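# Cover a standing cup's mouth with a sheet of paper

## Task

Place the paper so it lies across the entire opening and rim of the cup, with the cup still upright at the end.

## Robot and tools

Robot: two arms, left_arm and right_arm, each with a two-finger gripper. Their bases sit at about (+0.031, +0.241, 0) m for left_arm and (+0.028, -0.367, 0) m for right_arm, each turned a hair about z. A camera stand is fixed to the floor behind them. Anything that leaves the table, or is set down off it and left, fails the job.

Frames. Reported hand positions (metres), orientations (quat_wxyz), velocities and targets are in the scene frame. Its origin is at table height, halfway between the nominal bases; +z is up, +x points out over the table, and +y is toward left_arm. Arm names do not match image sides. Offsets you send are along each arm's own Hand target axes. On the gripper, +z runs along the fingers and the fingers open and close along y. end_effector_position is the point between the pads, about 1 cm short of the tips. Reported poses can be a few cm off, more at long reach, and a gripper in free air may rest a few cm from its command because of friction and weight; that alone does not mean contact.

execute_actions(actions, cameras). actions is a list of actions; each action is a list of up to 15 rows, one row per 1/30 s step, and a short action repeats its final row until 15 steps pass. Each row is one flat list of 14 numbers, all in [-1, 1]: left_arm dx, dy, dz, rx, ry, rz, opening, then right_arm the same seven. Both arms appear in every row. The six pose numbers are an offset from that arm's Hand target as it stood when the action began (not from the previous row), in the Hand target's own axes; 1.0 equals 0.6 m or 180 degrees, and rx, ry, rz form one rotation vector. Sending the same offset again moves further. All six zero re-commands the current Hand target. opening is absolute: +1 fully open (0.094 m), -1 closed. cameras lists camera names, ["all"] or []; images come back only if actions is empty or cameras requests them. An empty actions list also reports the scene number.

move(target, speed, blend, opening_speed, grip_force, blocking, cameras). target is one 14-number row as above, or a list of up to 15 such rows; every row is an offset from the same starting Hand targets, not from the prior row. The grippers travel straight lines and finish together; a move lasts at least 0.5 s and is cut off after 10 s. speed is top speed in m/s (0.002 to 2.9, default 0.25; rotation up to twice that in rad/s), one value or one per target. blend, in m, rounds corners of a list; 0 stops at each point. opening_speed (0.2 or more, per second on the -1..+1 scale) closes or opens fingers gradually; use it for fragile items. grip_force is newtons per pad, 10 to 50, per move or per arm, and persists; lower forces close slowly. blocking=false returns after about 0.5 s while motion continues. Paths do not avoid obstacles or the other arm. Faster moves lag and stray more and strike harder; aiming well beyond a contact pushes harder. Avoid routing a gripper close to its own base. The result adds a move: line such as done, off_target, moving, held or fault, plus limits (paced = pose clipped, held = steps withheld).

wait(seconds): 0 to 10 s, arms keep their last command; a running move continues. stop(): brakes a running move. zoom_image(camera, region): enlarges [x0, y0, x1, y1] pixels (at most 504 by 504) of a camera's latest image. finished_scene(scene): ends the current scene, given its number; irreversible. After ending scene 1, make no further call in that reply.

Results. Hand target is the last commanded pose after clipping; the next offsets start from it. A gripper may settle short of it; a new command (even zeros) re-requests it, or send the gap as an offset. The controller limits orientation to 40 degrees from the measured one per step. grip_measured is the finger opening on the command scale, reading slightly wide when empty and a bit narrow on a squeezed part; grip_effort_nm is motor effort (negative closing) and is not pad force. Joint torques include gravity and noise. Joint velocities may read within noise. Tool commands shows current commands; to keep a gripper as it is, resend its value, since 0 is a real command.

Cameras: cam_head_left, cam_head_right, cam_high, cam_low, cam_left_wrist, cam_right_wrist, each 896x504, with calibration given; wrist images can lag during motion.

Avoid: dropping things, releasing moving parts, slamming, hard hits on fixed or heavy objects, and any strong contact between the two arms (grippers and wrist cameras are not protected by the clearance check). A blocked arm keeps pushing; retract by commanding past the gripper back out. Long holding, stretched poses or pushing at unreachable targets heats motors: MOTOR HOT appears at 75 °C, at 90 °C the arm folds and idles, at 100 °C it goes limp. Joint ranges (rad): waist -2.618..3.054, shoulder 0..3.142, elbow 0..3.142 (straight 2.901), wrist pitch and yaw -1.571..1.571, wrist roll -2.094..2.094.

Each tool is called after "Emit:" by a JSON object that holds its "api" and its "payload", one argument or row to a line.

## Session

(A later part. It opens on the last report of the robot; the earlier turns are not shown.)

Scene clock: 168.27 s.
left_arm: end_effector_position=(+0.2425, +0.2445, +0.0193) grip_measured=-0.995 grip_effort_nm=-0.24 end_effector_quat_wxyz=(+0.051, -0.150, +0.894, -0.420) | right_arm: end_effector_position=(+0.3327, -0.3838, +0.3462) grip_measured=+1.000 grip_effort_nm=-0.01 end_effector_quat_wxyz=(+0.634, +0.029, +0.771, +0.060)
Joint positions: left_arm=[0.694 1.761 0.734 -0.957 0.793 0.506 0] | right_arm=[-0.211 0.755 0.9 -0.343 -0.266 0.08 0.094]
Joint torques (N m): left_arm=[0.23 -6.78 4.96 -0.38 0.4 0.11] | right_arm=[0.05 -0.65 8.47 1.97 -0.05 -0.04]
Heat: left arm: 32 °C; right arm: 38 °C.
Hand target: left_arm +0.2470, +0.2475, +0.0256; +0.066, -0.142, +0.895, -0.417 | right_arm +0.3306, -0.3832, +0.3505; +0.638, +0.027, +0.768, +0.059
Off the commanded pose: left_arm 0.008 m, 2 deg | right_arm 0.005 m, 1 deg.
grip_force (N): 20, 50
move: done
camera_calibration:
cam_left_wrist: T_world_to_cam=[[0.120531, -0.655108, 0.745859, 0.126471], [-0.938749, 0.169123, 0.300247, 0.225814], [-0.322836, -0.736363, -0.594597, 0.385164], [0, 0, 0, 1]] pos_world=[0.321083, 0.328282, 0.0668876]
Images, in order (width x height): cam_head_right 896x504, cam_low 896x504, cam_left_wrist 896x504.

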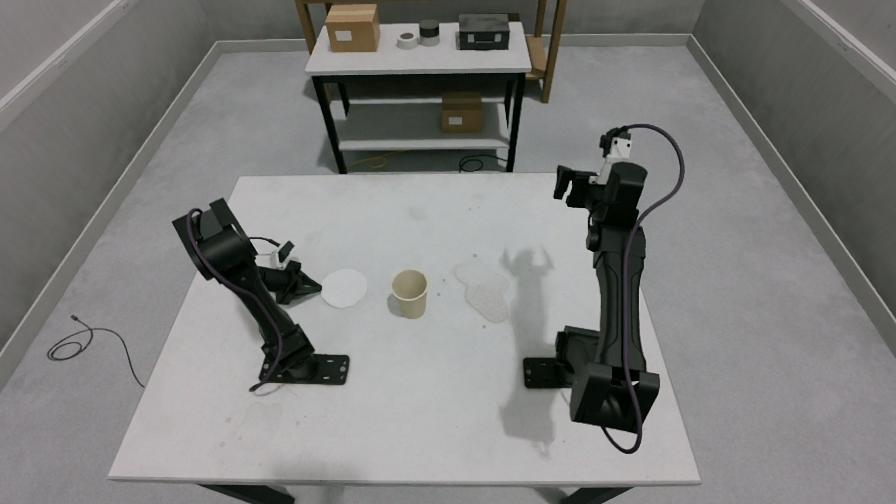

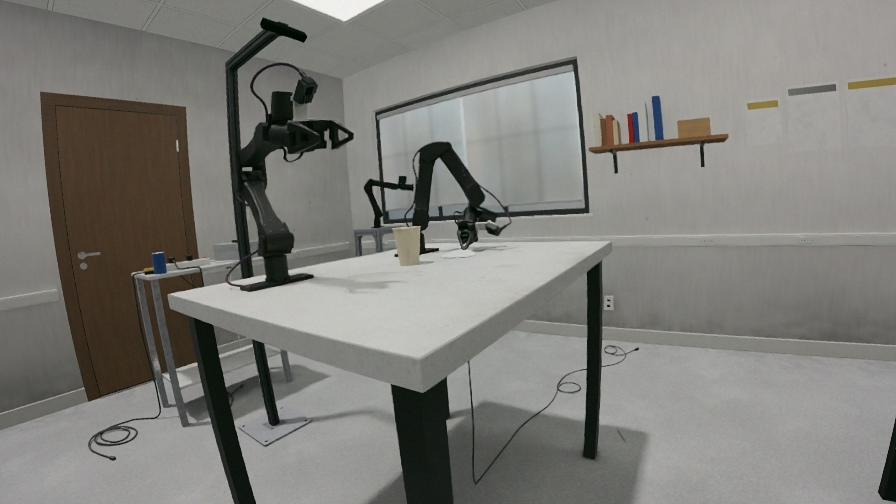

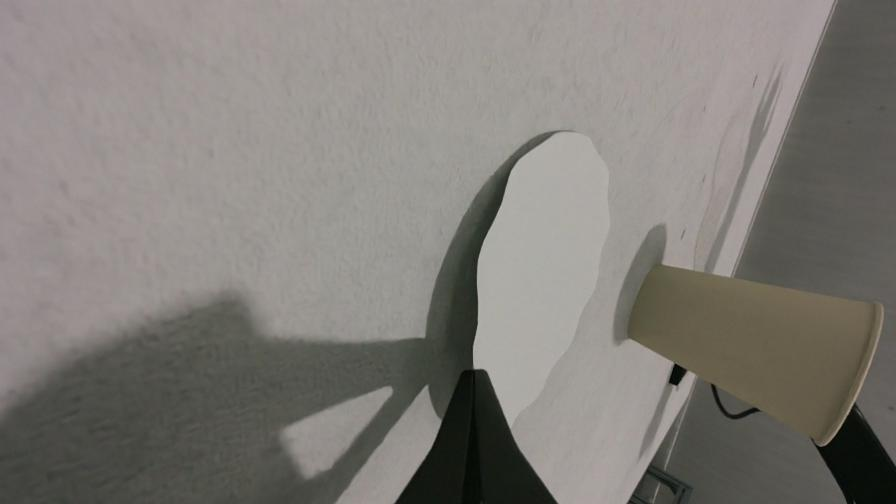

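Emit:
{"api": "move", "payload": {
  "target": [
    [0.0278, -0.2598, -0.1555, 0, 0, 0, -1, 0, 0, 0, 0, 0, 0, 1],
    [0.0977, -0.3438, -0.1072, 0.0555, 0.0273, 0.0192, -1, 0, 0, 0, 0, 0, 0, 1],
    [0.1697, -0.3533, 0.0260, 0.1937, 0.0678, 0.0281, -1, 0, 0, 0, 0, 0, 0, 1]
  ],
  "speed": 0.1,
  "blend": 0.02,
  "grip_force": [35, 50],
  "cameras": ["cam_left_wrist", "cam_head_right", "cam_head_left", "cam_low"]
}}

Emit:
{"api": "zoom_image", "payload": {
  "camera": "cam_low",
  "region": [360, 180, 460, 270]
}}

Emit:
{"api": "zoom_image", "payload": {
  "camera": "cam_head_left",
  "region": [320, 230, 460, 330]
}}

Emit:
{"api": "zoom_image", "payload": {
  "camera": "cam_head_right",
  "region": [320, 230, 460, 330]
}}

Scene clock: 206.60 s.
left_arm: end_effector_position=(+0.1979, +0.0771, +0.1750) grip_measured=-0.995 grip_effort_nm=-0.24 end_effector_quat_wxyz=(+0.014, -0.037, +0.744, -0.667) | right_arm: end_effector_position=(+0.3327, -0.3838, +0.3462) grip_measured=+1.000 grip_effort_nm=-0.01 end_effector_quat_wxyz=(+0.634, +0.029, +0.771, +0.060)
Joint positions: left_arm=[0.121 1.256 0.583 -1.069 1.46 0.144 0] | right_arm=[-0.211 0.755 0.9 -0.343 -0.266 0.08 0.094]
Joint torques (N m): left_arm=[-0.58 -3.47 4 0.46 0.74 0.02] | right_arm=[0.06 -0.65 8.46 1.97 -0.06 -0.04]
Heat: left arm: 32 °C; right arm: 39 °C.
Hand target: left_arm +0.1959, +0.0749, +0.1777; +0.029, -0.032, +0.737, -0.675 | right_arm +0.3306, -0.3832, +0.3505; +0.638, +0.027, +0.768, +0.059
Off the commanded pose: left_arm 0.004 m, 2 deg | right_arm 0.005 m, 1 deg.
grip_force (N): 35, 50
move: done
camera_calibration:
cam_left_wrist: T_world_to_cam=[[-0.0759047, -0.142463, 0.986885, -0.136737], [-0.886625, 0.462487, -0.00143071, 0.185313], [-0.456218, -0.875106, -0.161416, 0.30137], [0, 0, 0, 1]] pos_world=[0.291414, 0.158546, 0.183854]
Images, in order (width x height): cam_head_left 896x504, cam_head_right 896x504, cam_low 896x504, cam_left_wrist 896x504.

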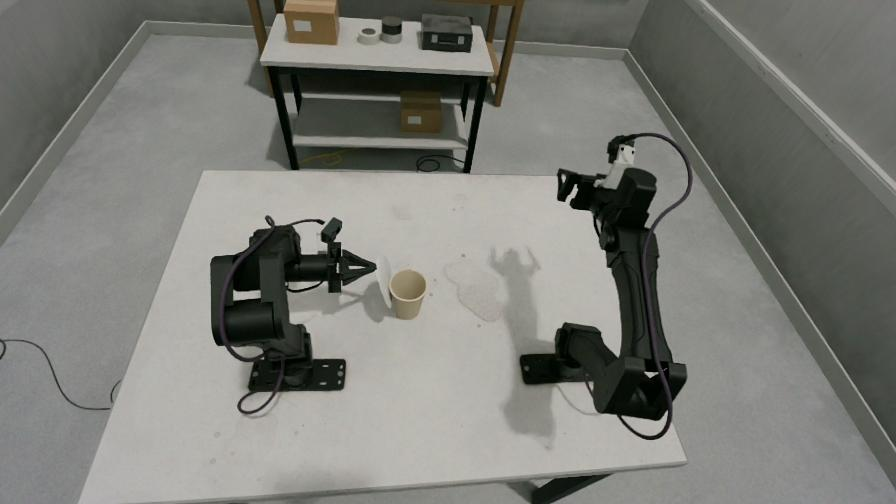

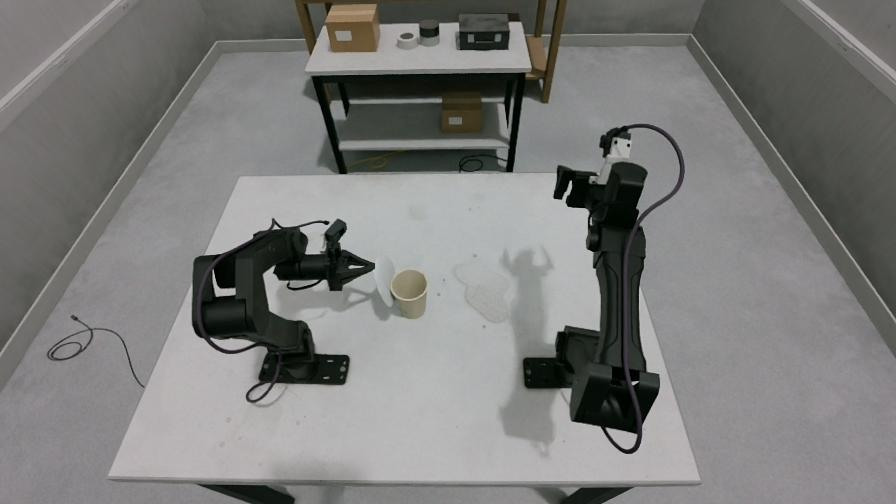

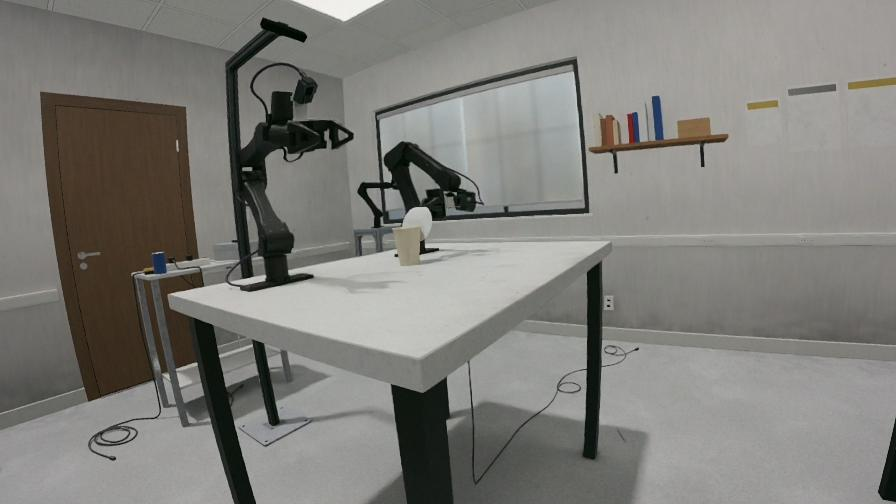

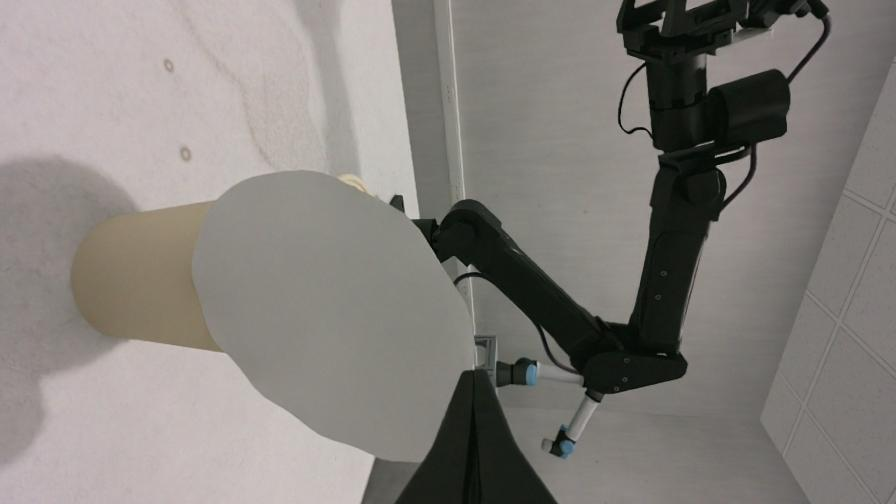

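Scaled by 5.040 from the camera's 896x504 image, which has a finer 1280x720 frame.

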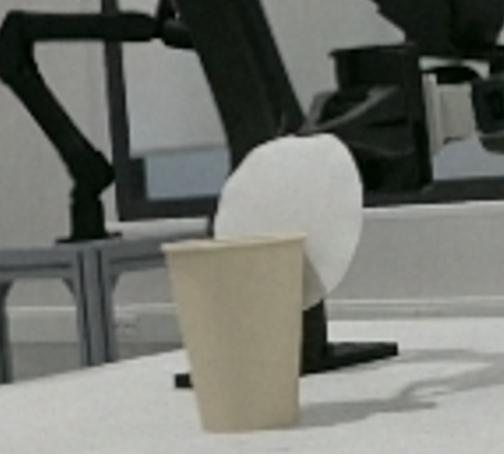

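Scaled by 3.600 from the camera's 896x504 image, which has a finer 1280x720 frame.

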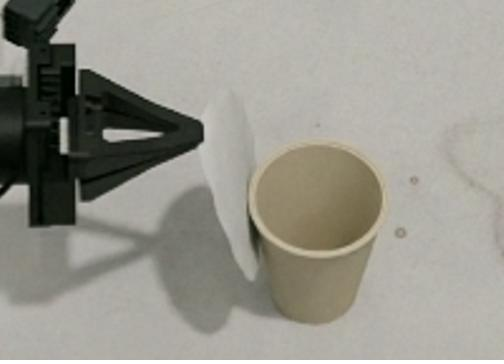

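Scaled by 3.600 from the camera's 896x504 image, which has a finer 1280x720 frame.

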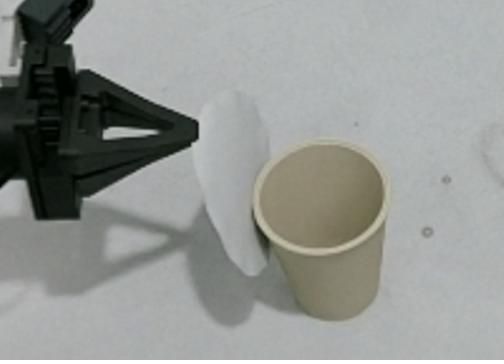

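Emit:
{"api": "move", "payload": {
  "target": [
    [0, -0.1328, -0.0117, 0, 0, 0, -1, 0, 0, 0, 0, 0, 0, 1],
    [0.0190, -0.1518, 0.2050, 0, 0, 0, -1, 0, 0, 0, 0, 0, 0, 1]
  ],
  "speed": 0.08,
  "blend": 0.01,
  "cameras": ["cam_left_wrist", "cam_head_right", "cam_head_left", "cam_low"]
}}

Emit:
{"api": "zoom_image", "payload": {
  "camera": "cam_low",
  "region": [340, 150, 480, 270]
}}

Emit:
{"api": "zoom_image", "payload": {
  "camera": "cam_head_left",
  "region": [340, 200, 480, 320]
}}

Emit:
{"api": "zoom_image", "payload": {
  "camera": "cam_head_right",
  "region": [340, 200, 480, 320]
}}

Scene clock: 321.77 s.
left_arm: end_effector_position=(+0.1969, -0.0556, +0.2620) grip_measured=-0.995 grip_effort_nm=-0.24 end_effector_quat_wxyz=(+0.026, -0.035, +0.738, -0.674) | right_arm: end_effector_position=(+0.3327, -0.3838, +0.3462) grip_measured=+1.000 grip_effort_nm=0.00 end_effector_quat_wxyz=(+0.634, +0.029, +0.771, +0.060)
Joint positions: left_arm=[-0.636 0.987 0.542 0.312 0.814 -1.483 0] | right_arm=[-0.211 0.755 0.9 -0.343 -0.266 0.08 0.094]
Joint torques (N m): left_arm=[-0.58 -1.7 5.72 2.2 -0.02 0.02] | right_arm=[0.06 -0.65 8.46 1.97 -0.06 -0.04]
Heat: left arm: 32 °C; right arm: 42 °C.
Hand target: left_arm +0.1958, -0.0562, +0.2577; +0.029, -0.032, +0.737, -0.675 | right_arm +0.3306, -0.3832, +0.3505; +0.638, +0.027, +0.768, +0.059
Off the commanded pose: left_arm 0.005 m, 1 deg | right_arm 0.005 m, 1 deg.
grip_force (N): 35, 50
move: done
camera_calibration:
cam_left_wrist: T_world_to_cam=[[-0.094649, -0.126447, 0.987448, -0.237127], [-0.891799, 0.451585, -0.0276533, 0.25322], [-0.44242, -0.883222, -0.155508, 0.194105], [0, 0, 0, 1]] pos_world=[0.289254, 0.0271037, 0.271337]
Images, in order (width x height): cam_head_left 896x504, cam_head_right 896x504, cam_low 896x504, cam_left_wrist 896x504.

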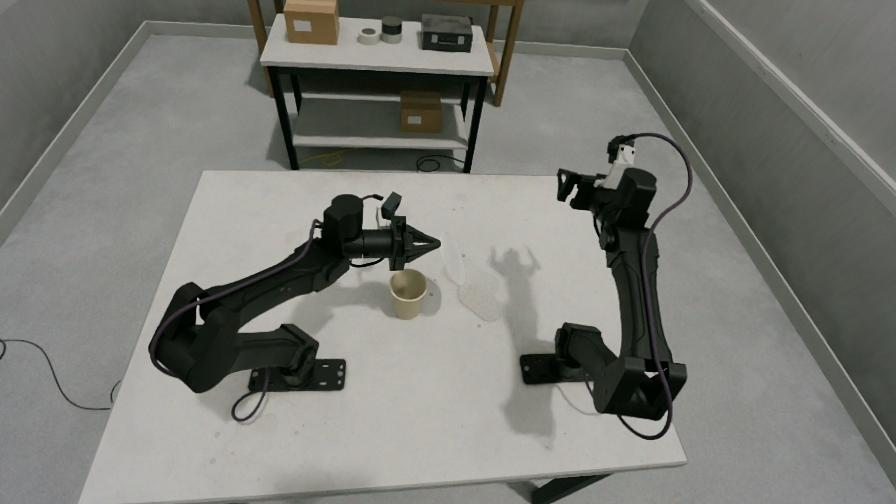

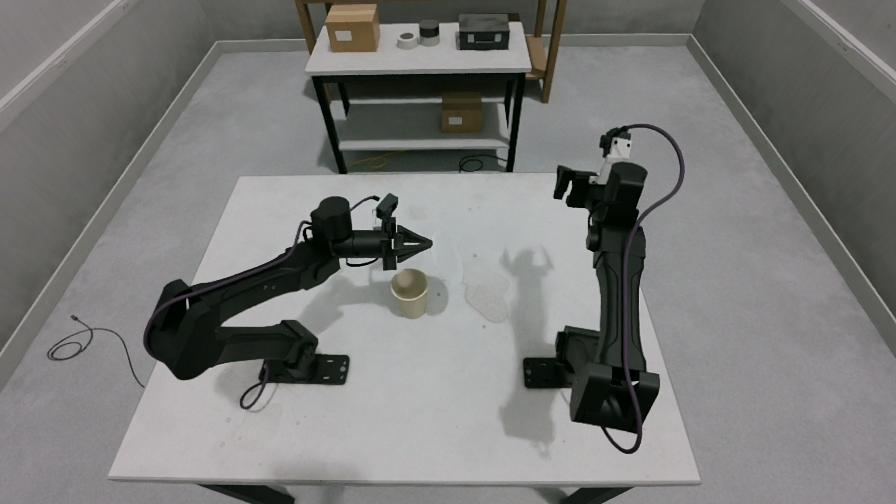

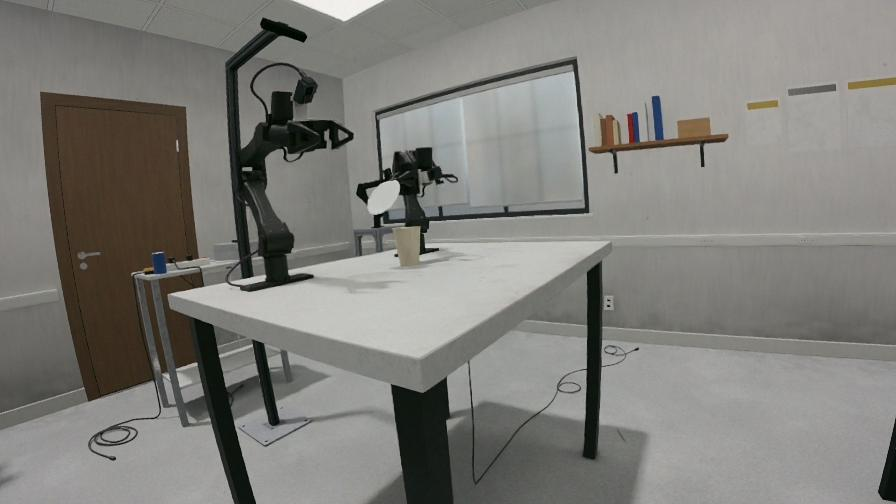

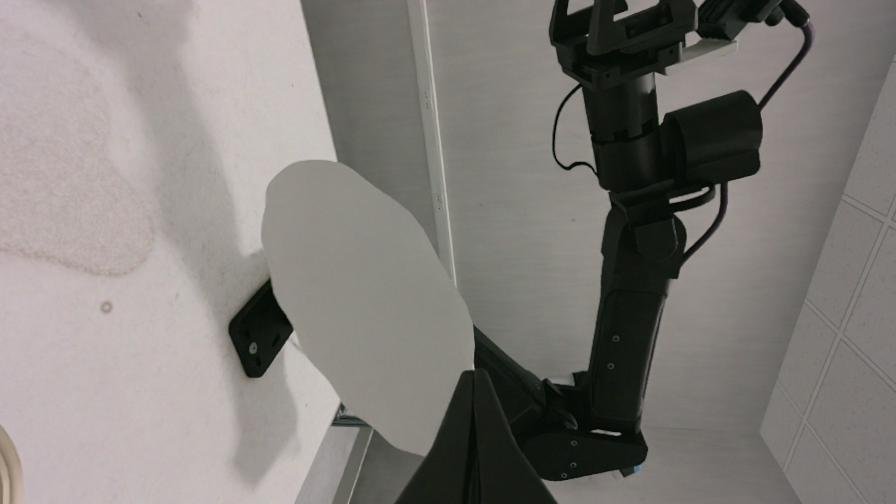

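Scaled by 3.600 from the camera's 896x504 image, which has a finer 1280x720 frame.

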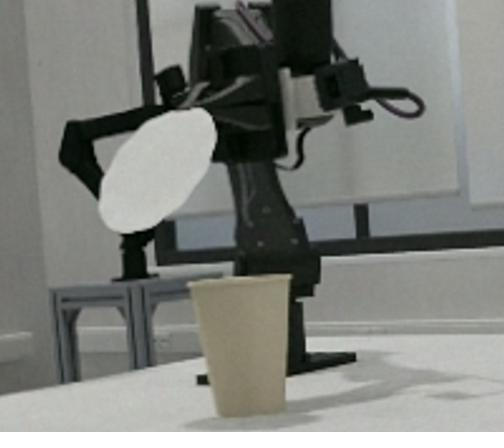

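Scaled by 3.600 from the camera's 896x504 image, which has a finer 1280x720 frame.

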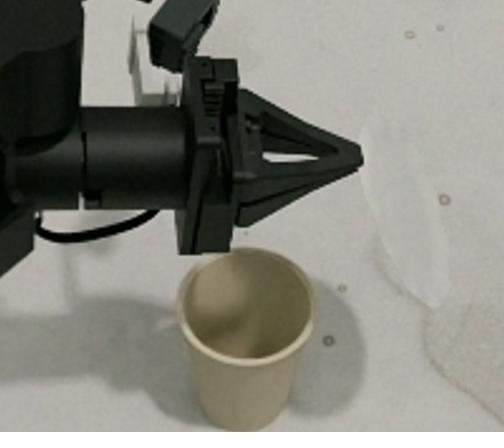

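Scaled by 3.600 from the camera's 896x504 image, which has a finer 1280x720 frame.

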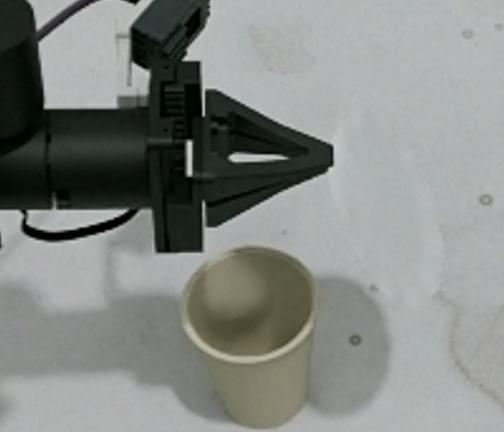

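Emit:
{"api": "move", "payload": {
  "target": [
    [0.0028, -0.0003, 0.0362, -0.1944, 0, 0, -1, 0, 0, 0, 0, 0, 0, 1],
    [0.0028, 0.1623, 0.0505, -0.1944, 0, 0, -1, 0, 0, 0, 0, 0, 0, 1]
  ],
  "speed": 0.09,
  "blend": 0.01,
  "cameras": ["cam_left_wrist", "cam_head_right", "cam_head_left", "cam_low"]
}}

Emit:
{"api": "zoom_image", "payload": {
  "camera": "cam_low",
  "region": [340, 180, 460, 270]
}}

Emit:
{"api": "zoom_image", "payload": {
  "camera": "cam_head_left",
  "region": [360, 210, 500, 330]
}}

Emit:
{"api": "zoom_image", "payload": {
  "camera": "cam_head_right",
  "region": [360, 210, 500, 330]
}}

Scene clock: 360.90 s.
left_arm: end_effector_position=(+0.1973, -0.0772, +0.1636) grip_measured=-0.995 grip_effort_nm=-0.24 end_effector_quat_wxyz=(+0.015, -0.046, +0.905, -0.424) | right_arm: end_effector_position=(+0.3327, -0.3838, +0.3462) grip_measured=+1.000 grip_effort_nm=-0.01 end_effector_quat_wxyz=(+0.634, +0.029, +0.771, +0.060)
Joint positions: left_arm=[-0.834 1.261 0.86 -0.396 0.463 -1.158 0] | right_arm=[-0.211 0.755 0.9 -0.343 -0.266 0.08 0.094]
Joint torques (N m): left_arm=[-0.68 -3.59 5.7 1.91 0.08 0.09] | right_arm=[0.05 -0.65 8.46 1.97 -0.06 -0.04]
Heat: left arm: 33 °C; right arm: 42 °C.
Hand target: left_arm +0.1961, -0.0778, +0.1581; +0.019, -0.039, +0.906, -0.422 | right_arm +0.3306, -0.3832, +0.3505; +0.638, +0.027, +0.768, +0.059
Off the commanded pose: left_arm 0.006 m, 1 deg | right_arm 0.005 m, 1 deg.
grip_force (N): 35, 50
move: done
camera_calibration:
cam_left_wrist: T_world_to_cam=[[-0.0413431, -0.664897, 0.74579, -0.155288], [-0.885435, 0.370214, 0.280974, 0.202625], [-0.46292, -0.648732, -0.604029, 0.255441], [0, 0, 0, 1]] pos_world=[0.29124, -0.0125523, 0.213174]
Images, in order (width x height): cam_head_left 896x504, cam_head_right 896x504, cam_low 896x504, cam_left_wrist 896x504.

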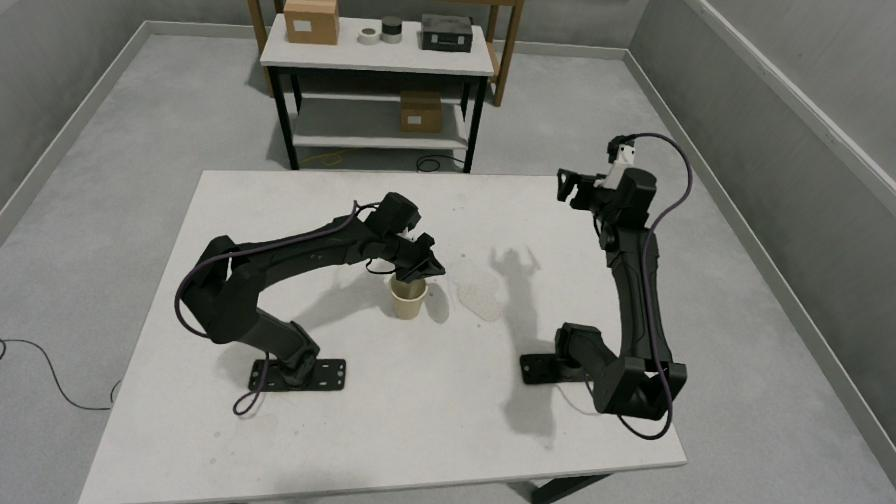

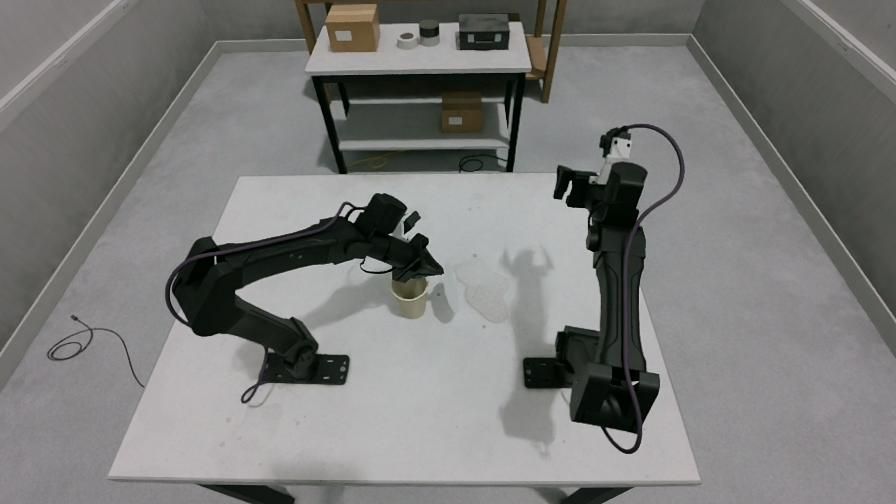

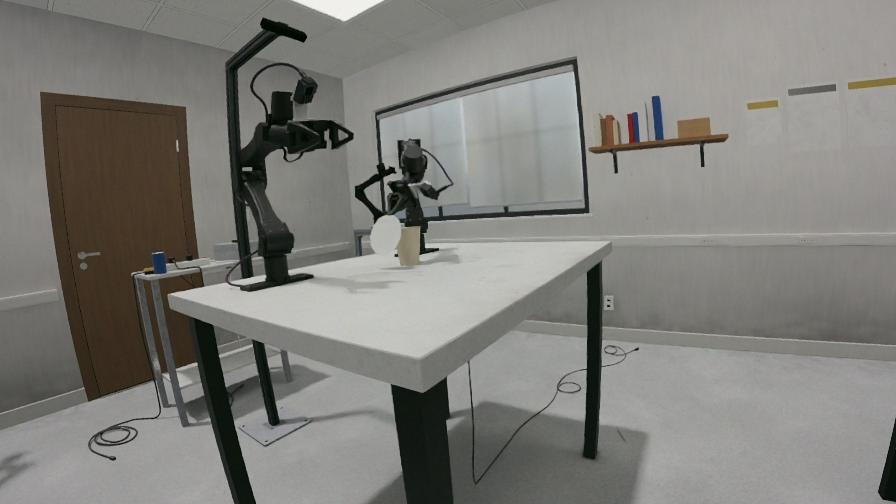

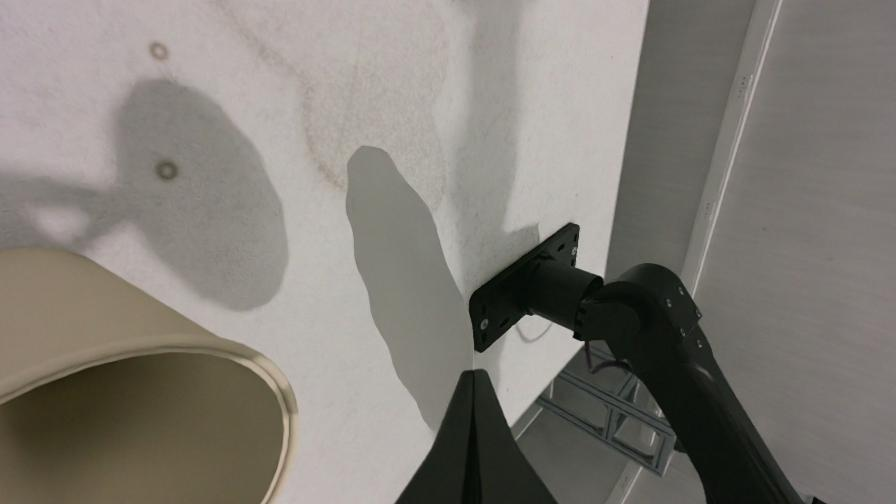

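Scaled by 4.200 from the camera's 896x504 image, which has a finer 1280x720 frame.

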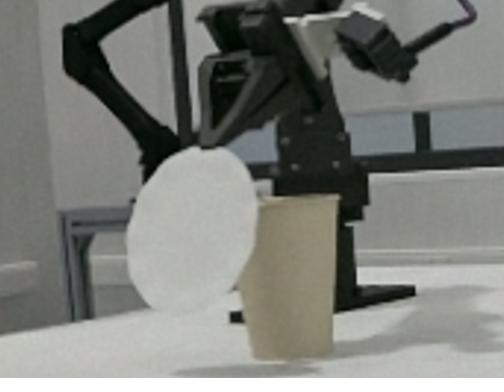

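Scaled by 3.600 from the camera's 896x504 image, which has a finer 1280x720 frame.

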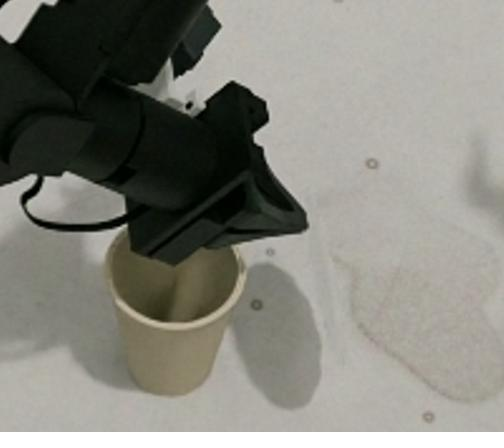

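Scaled by 3.600 from the camera's 896x504 image, which has a finer 1280x720 frame.

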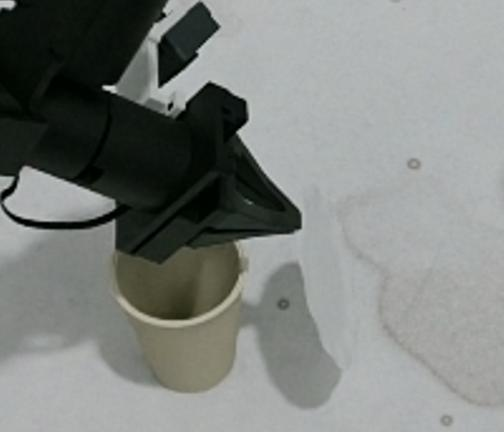

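Emit:
{"api": "move", "payload": {
  "target": [-0.0120, 0.0762, -0.0762, 0, 0, 0, -1, 0, 0, 0, 0, 0, 0, 1],
  "speed": 0.04,
  "cameras": ["cam_left_wrist", "cam_head_right", "cam_high", "cam_low"]
}}

Emit:
{"api": "zoom_image", "payload": {
  "camera": "cam_low",
  "region": [340, 180, 460, 270]
}}

Emit:
{"api": "zoom_image", "payload": {
  "camera": "cam_high",
  "region": [400, 150, 540, 270]
}}

Emit:
{"api": "zoom_image", "payload": {
  "camera": "cam_head_right",
  "region": [360, 210, 500, 330]
}}

Scene clock: 375.47 s.
left_arm: end_effector_position=(+0.2023, -0.0172, +0.1551) grip_measured=-0.995 grip_effort_nm=-0.24 end_effector_quat_wxyz=(+0.021, -0.043, +0.905, -0.422) | right_arm: end_effector_position=(+0.3327, -0.3838, +0.3462) grip_measured=+1.000 grip_effort_nm=-0.01 end_effector_quat_wxyz=(+0.634, +0.029, +0.771, +0.060)
Joint positions: left_arm=[-0.626 1.116 0.755 -0.526 0.592 -0.969 0] | right_arm=[-0.211 0.755 0.9 -0.343 -0.266 0.08 0.094]
Joint torques (N m): left_arm=[0.49 -4.04 5.5 1.48 0.31 0.11] | right_arm=[0.08 -0.65 8.46 1.97 -0.06 -0.04]
Heat: left arm: 33 °C; right arm: 42 °C.
Hand target: left_arm +0.1976, -0.0130, +0.1524; +0.018, -0.039, +0.906, -0.422 | right_arm +0.3306, -0.3832, +0.3505; +0.638, +0.027, +0.768, +0.059
Off the commanded pose: left_arm 0.007 m, 1 deg | right_arm 0.005 m, 1 deg.
grip_force (N): 35, 50
move: done
camera_calibration:
cam_left_wrist: T_world_to_cam=[[-0.0516167, -0.668076, 0.742301, -0.10623], [-0.889633, 0.368478, 0.269772, 0.189756], [-0.45375, -0.646451, -0.613362, 0.291197], [0, 0, 0, 1]] pos_world=[0.295461, 0.0473538, 0.206272]
Images, in order (width x height): cam_head_right 896x504, cam_high 896x504, cam_low 896x504, cam_left_wrist 896x504.

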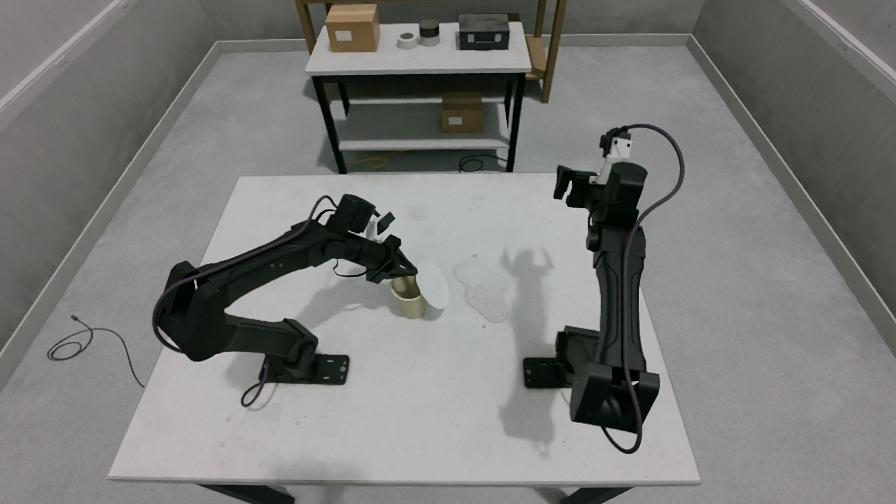

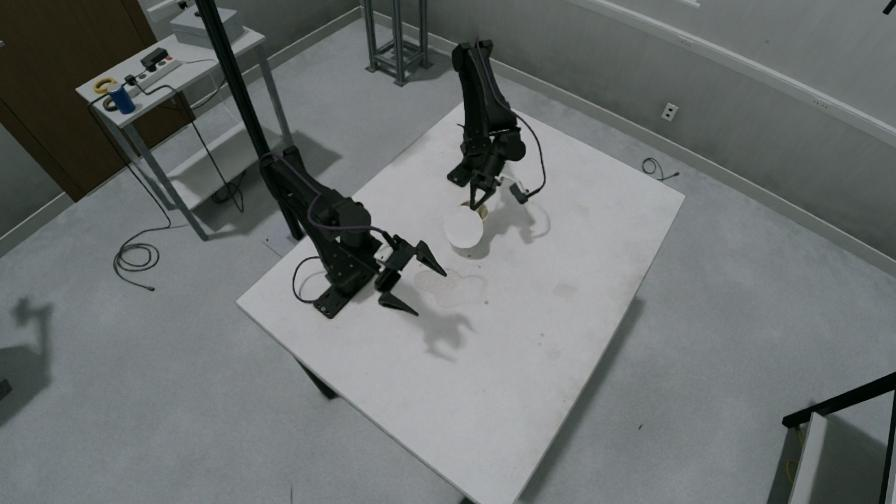

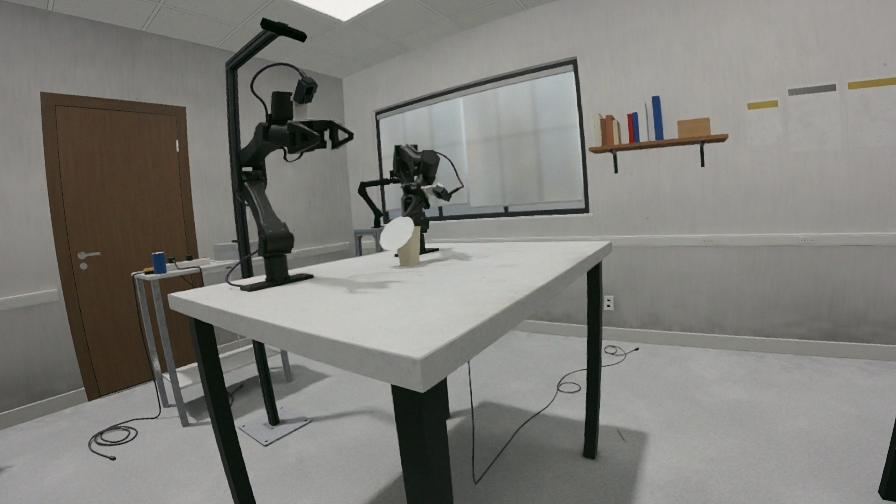

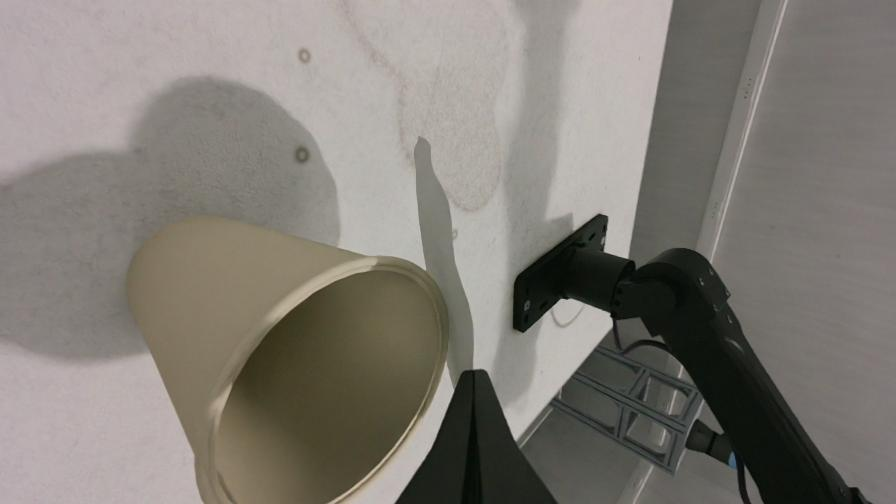

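Scaled by 4.200 from the camera's 896x504 image, which has a finer 1280x720 frame.

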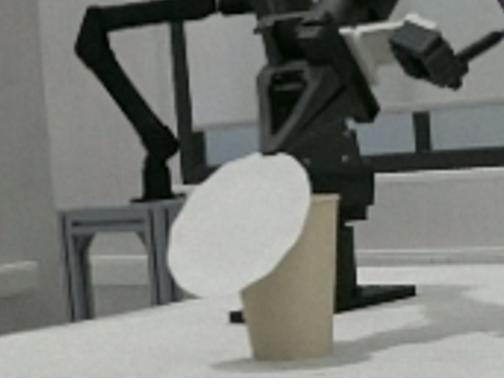

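Scaled by 3.600 from the camera's 896x504 image, which has a finer 1280x720 frame.

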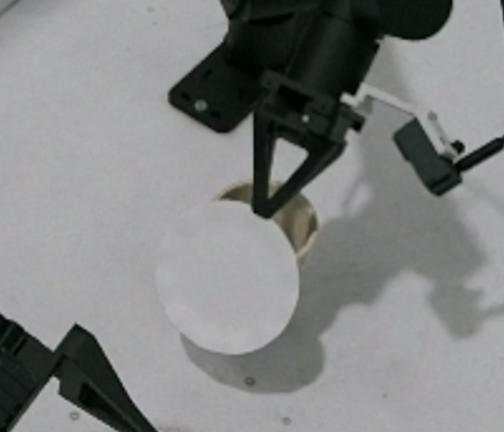

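Scaled by 3.600 from the camera's 896x504 image, which has a finer 1280x720 frame.

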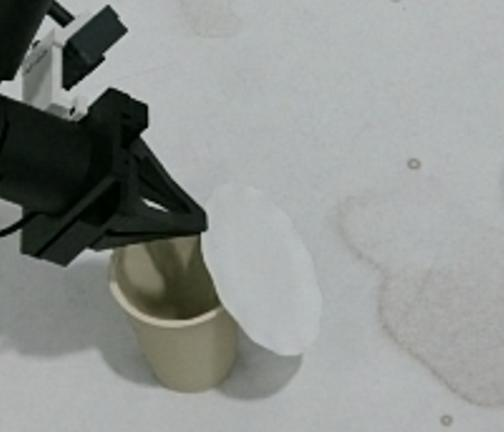

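Emit:
{"api": "move", "payload": {
  "target": [
    [-0.0045, 0.0582, -0.0460, 0, 0, 0, -1, 0, 0, 0, 0, 0, 0, 1],
    [-0.0085, 0.1033, -0.0687, 0, 0, 0, -1, 0, 0, 0, 0, 0, 0, 1]
  ],
  "speed": 0.04,
  "blend": 0.01,
  "cameras": ["cam_left_wrist", "cam_head_right", "cam_head_left", "cam_high", "cam_low"]
}}

Emit:
{"api": "zoom_image", "payload": {
  "camera": "cam_low",
  "region": [350, 190, 470, 280]
}}

Emit:
{"api": "zoom_image", "payload": {
  "camera": "cam_head_left",
  "region": [350, 220, 470, 320]
}}

Emit:
{"api": "zoom_image", "payload": {
  "camera": "cam_head_right",
  "region": [350, 220, 470, 320]
}}

Scene clock: 394.30 s.
left_arm: end_effector_position=(+0.2020, +0.0576, +0.1334) grip_measured=-0.995 grip_effort_nm=-0.24 end_effector_quat_wxyz=(+0.024, -0.042, +0.907, -0.418) | right_arm: end_effector_position=(+0.3327, -0.3838, +0.3462) grip_measured=+1.000 grip_effort_nm=-0.01 end_effector_quat_wxyz=(+0.634, +0.029, +0.771, +0.060)
Joint positions: left_arm=[-0.266 1.032 0.67 -0.782 0.775 -0.567 0] | right_arm=[-0.211 0.755 0.9 -0.343 -0.266 0.08 0.094]
Joint torques (N m): left_arm=[0.51 -2.55 5.29 1.06 0.48 0.11] | right_arm=[0.06 -0.65 8.46 1.97 -0.05 -0.04]
Heat: left arm: 33 °C; right arm: 42 °C.
Hand target: left_arm +0.1966, +0.0586, +0.1315; +0.018, -0.039, +0.906, -0.422 | right_arm +0.3306, -0.3832, +0.3505; +0.638, +0.027, +0.768, +0.059
Off the commanded pose: left_arm 0.006 m, 1 deg | right_arm 0.005 m, 1 deg.
grip_force (N): 35, 50
move: done
camera_calibration:
cam_left_wrist: T_world_to_cam=[[-0.0548576, -0.675235, 0.73556, -0.0381783], [-0.890931, 0.365702, 0.269265, 0.168241], [-0.450813, -0.640562, -0.62165, 0.326235], [0, 0, 0, 1]] pos_world=[0.294867, 0.121668, 0.185585]
Images, in order (width x height): cam_head_left 896x504, cam_head_right 896x504, cam_high 896x504, cam_low 896x504, cam_left_wrist 896x504.

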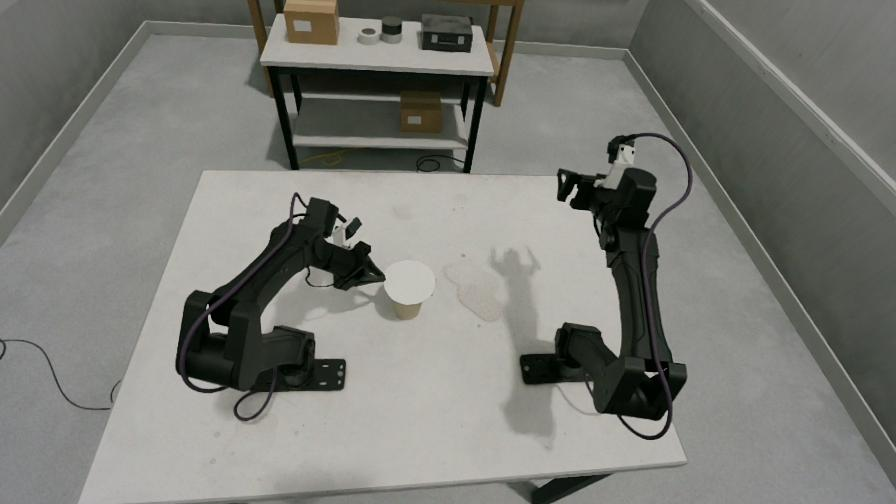

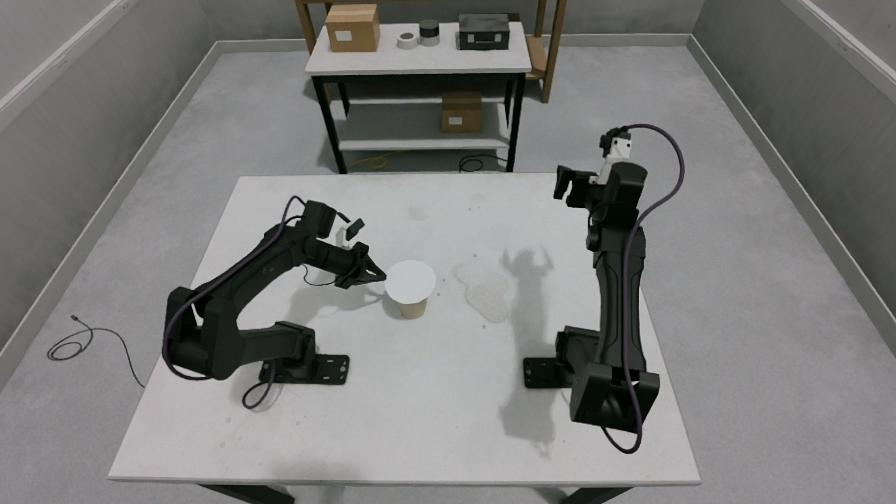

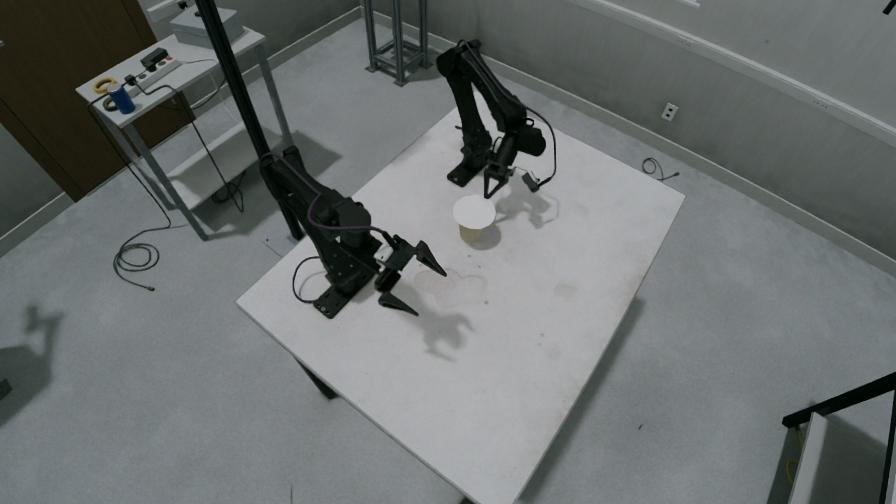

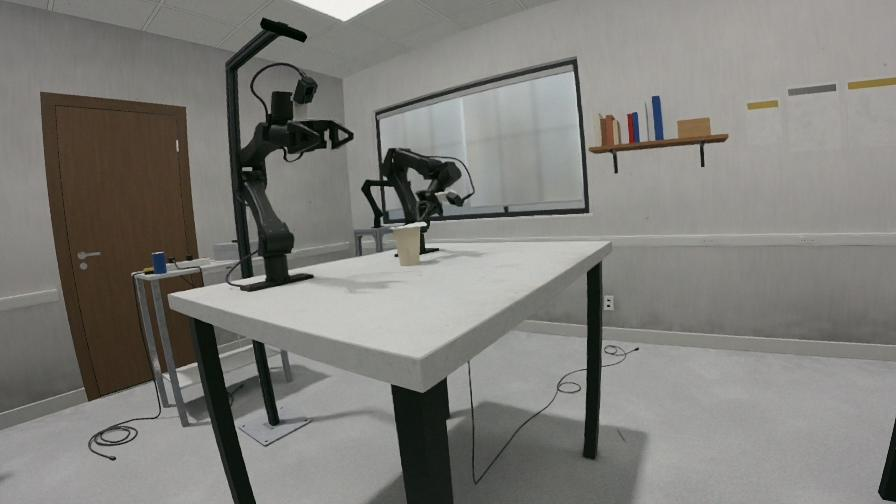

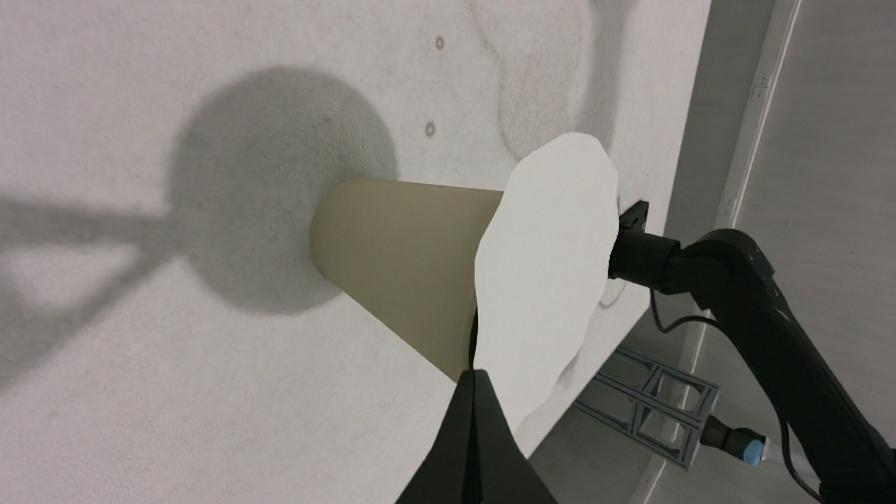

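Scaled by 4.200 from the camera's 896x504 image, which has a finer 1280x720 frame.

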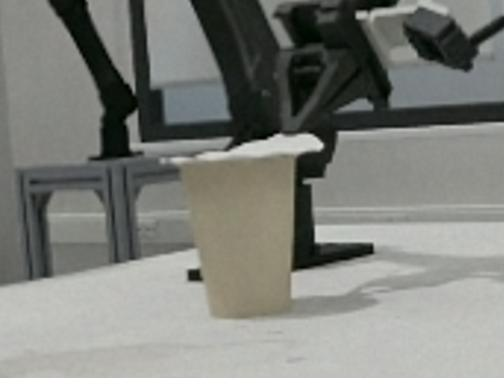

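Scaled by 4.200 from the camera's 896x504 image, which has a finer 1280x720 frame.

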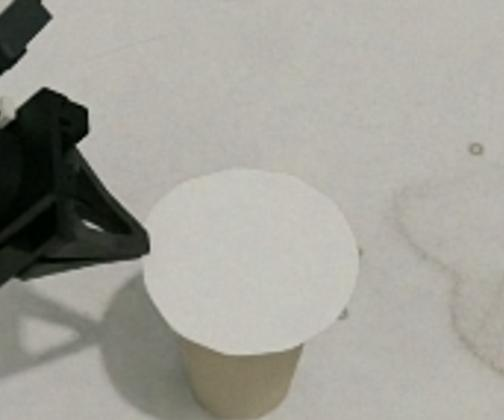

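Scaled by 4.200 from the camera's 896x504 image, which has a finer 1280x720 frame.

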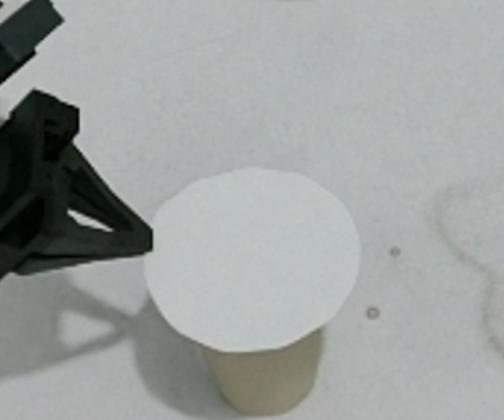

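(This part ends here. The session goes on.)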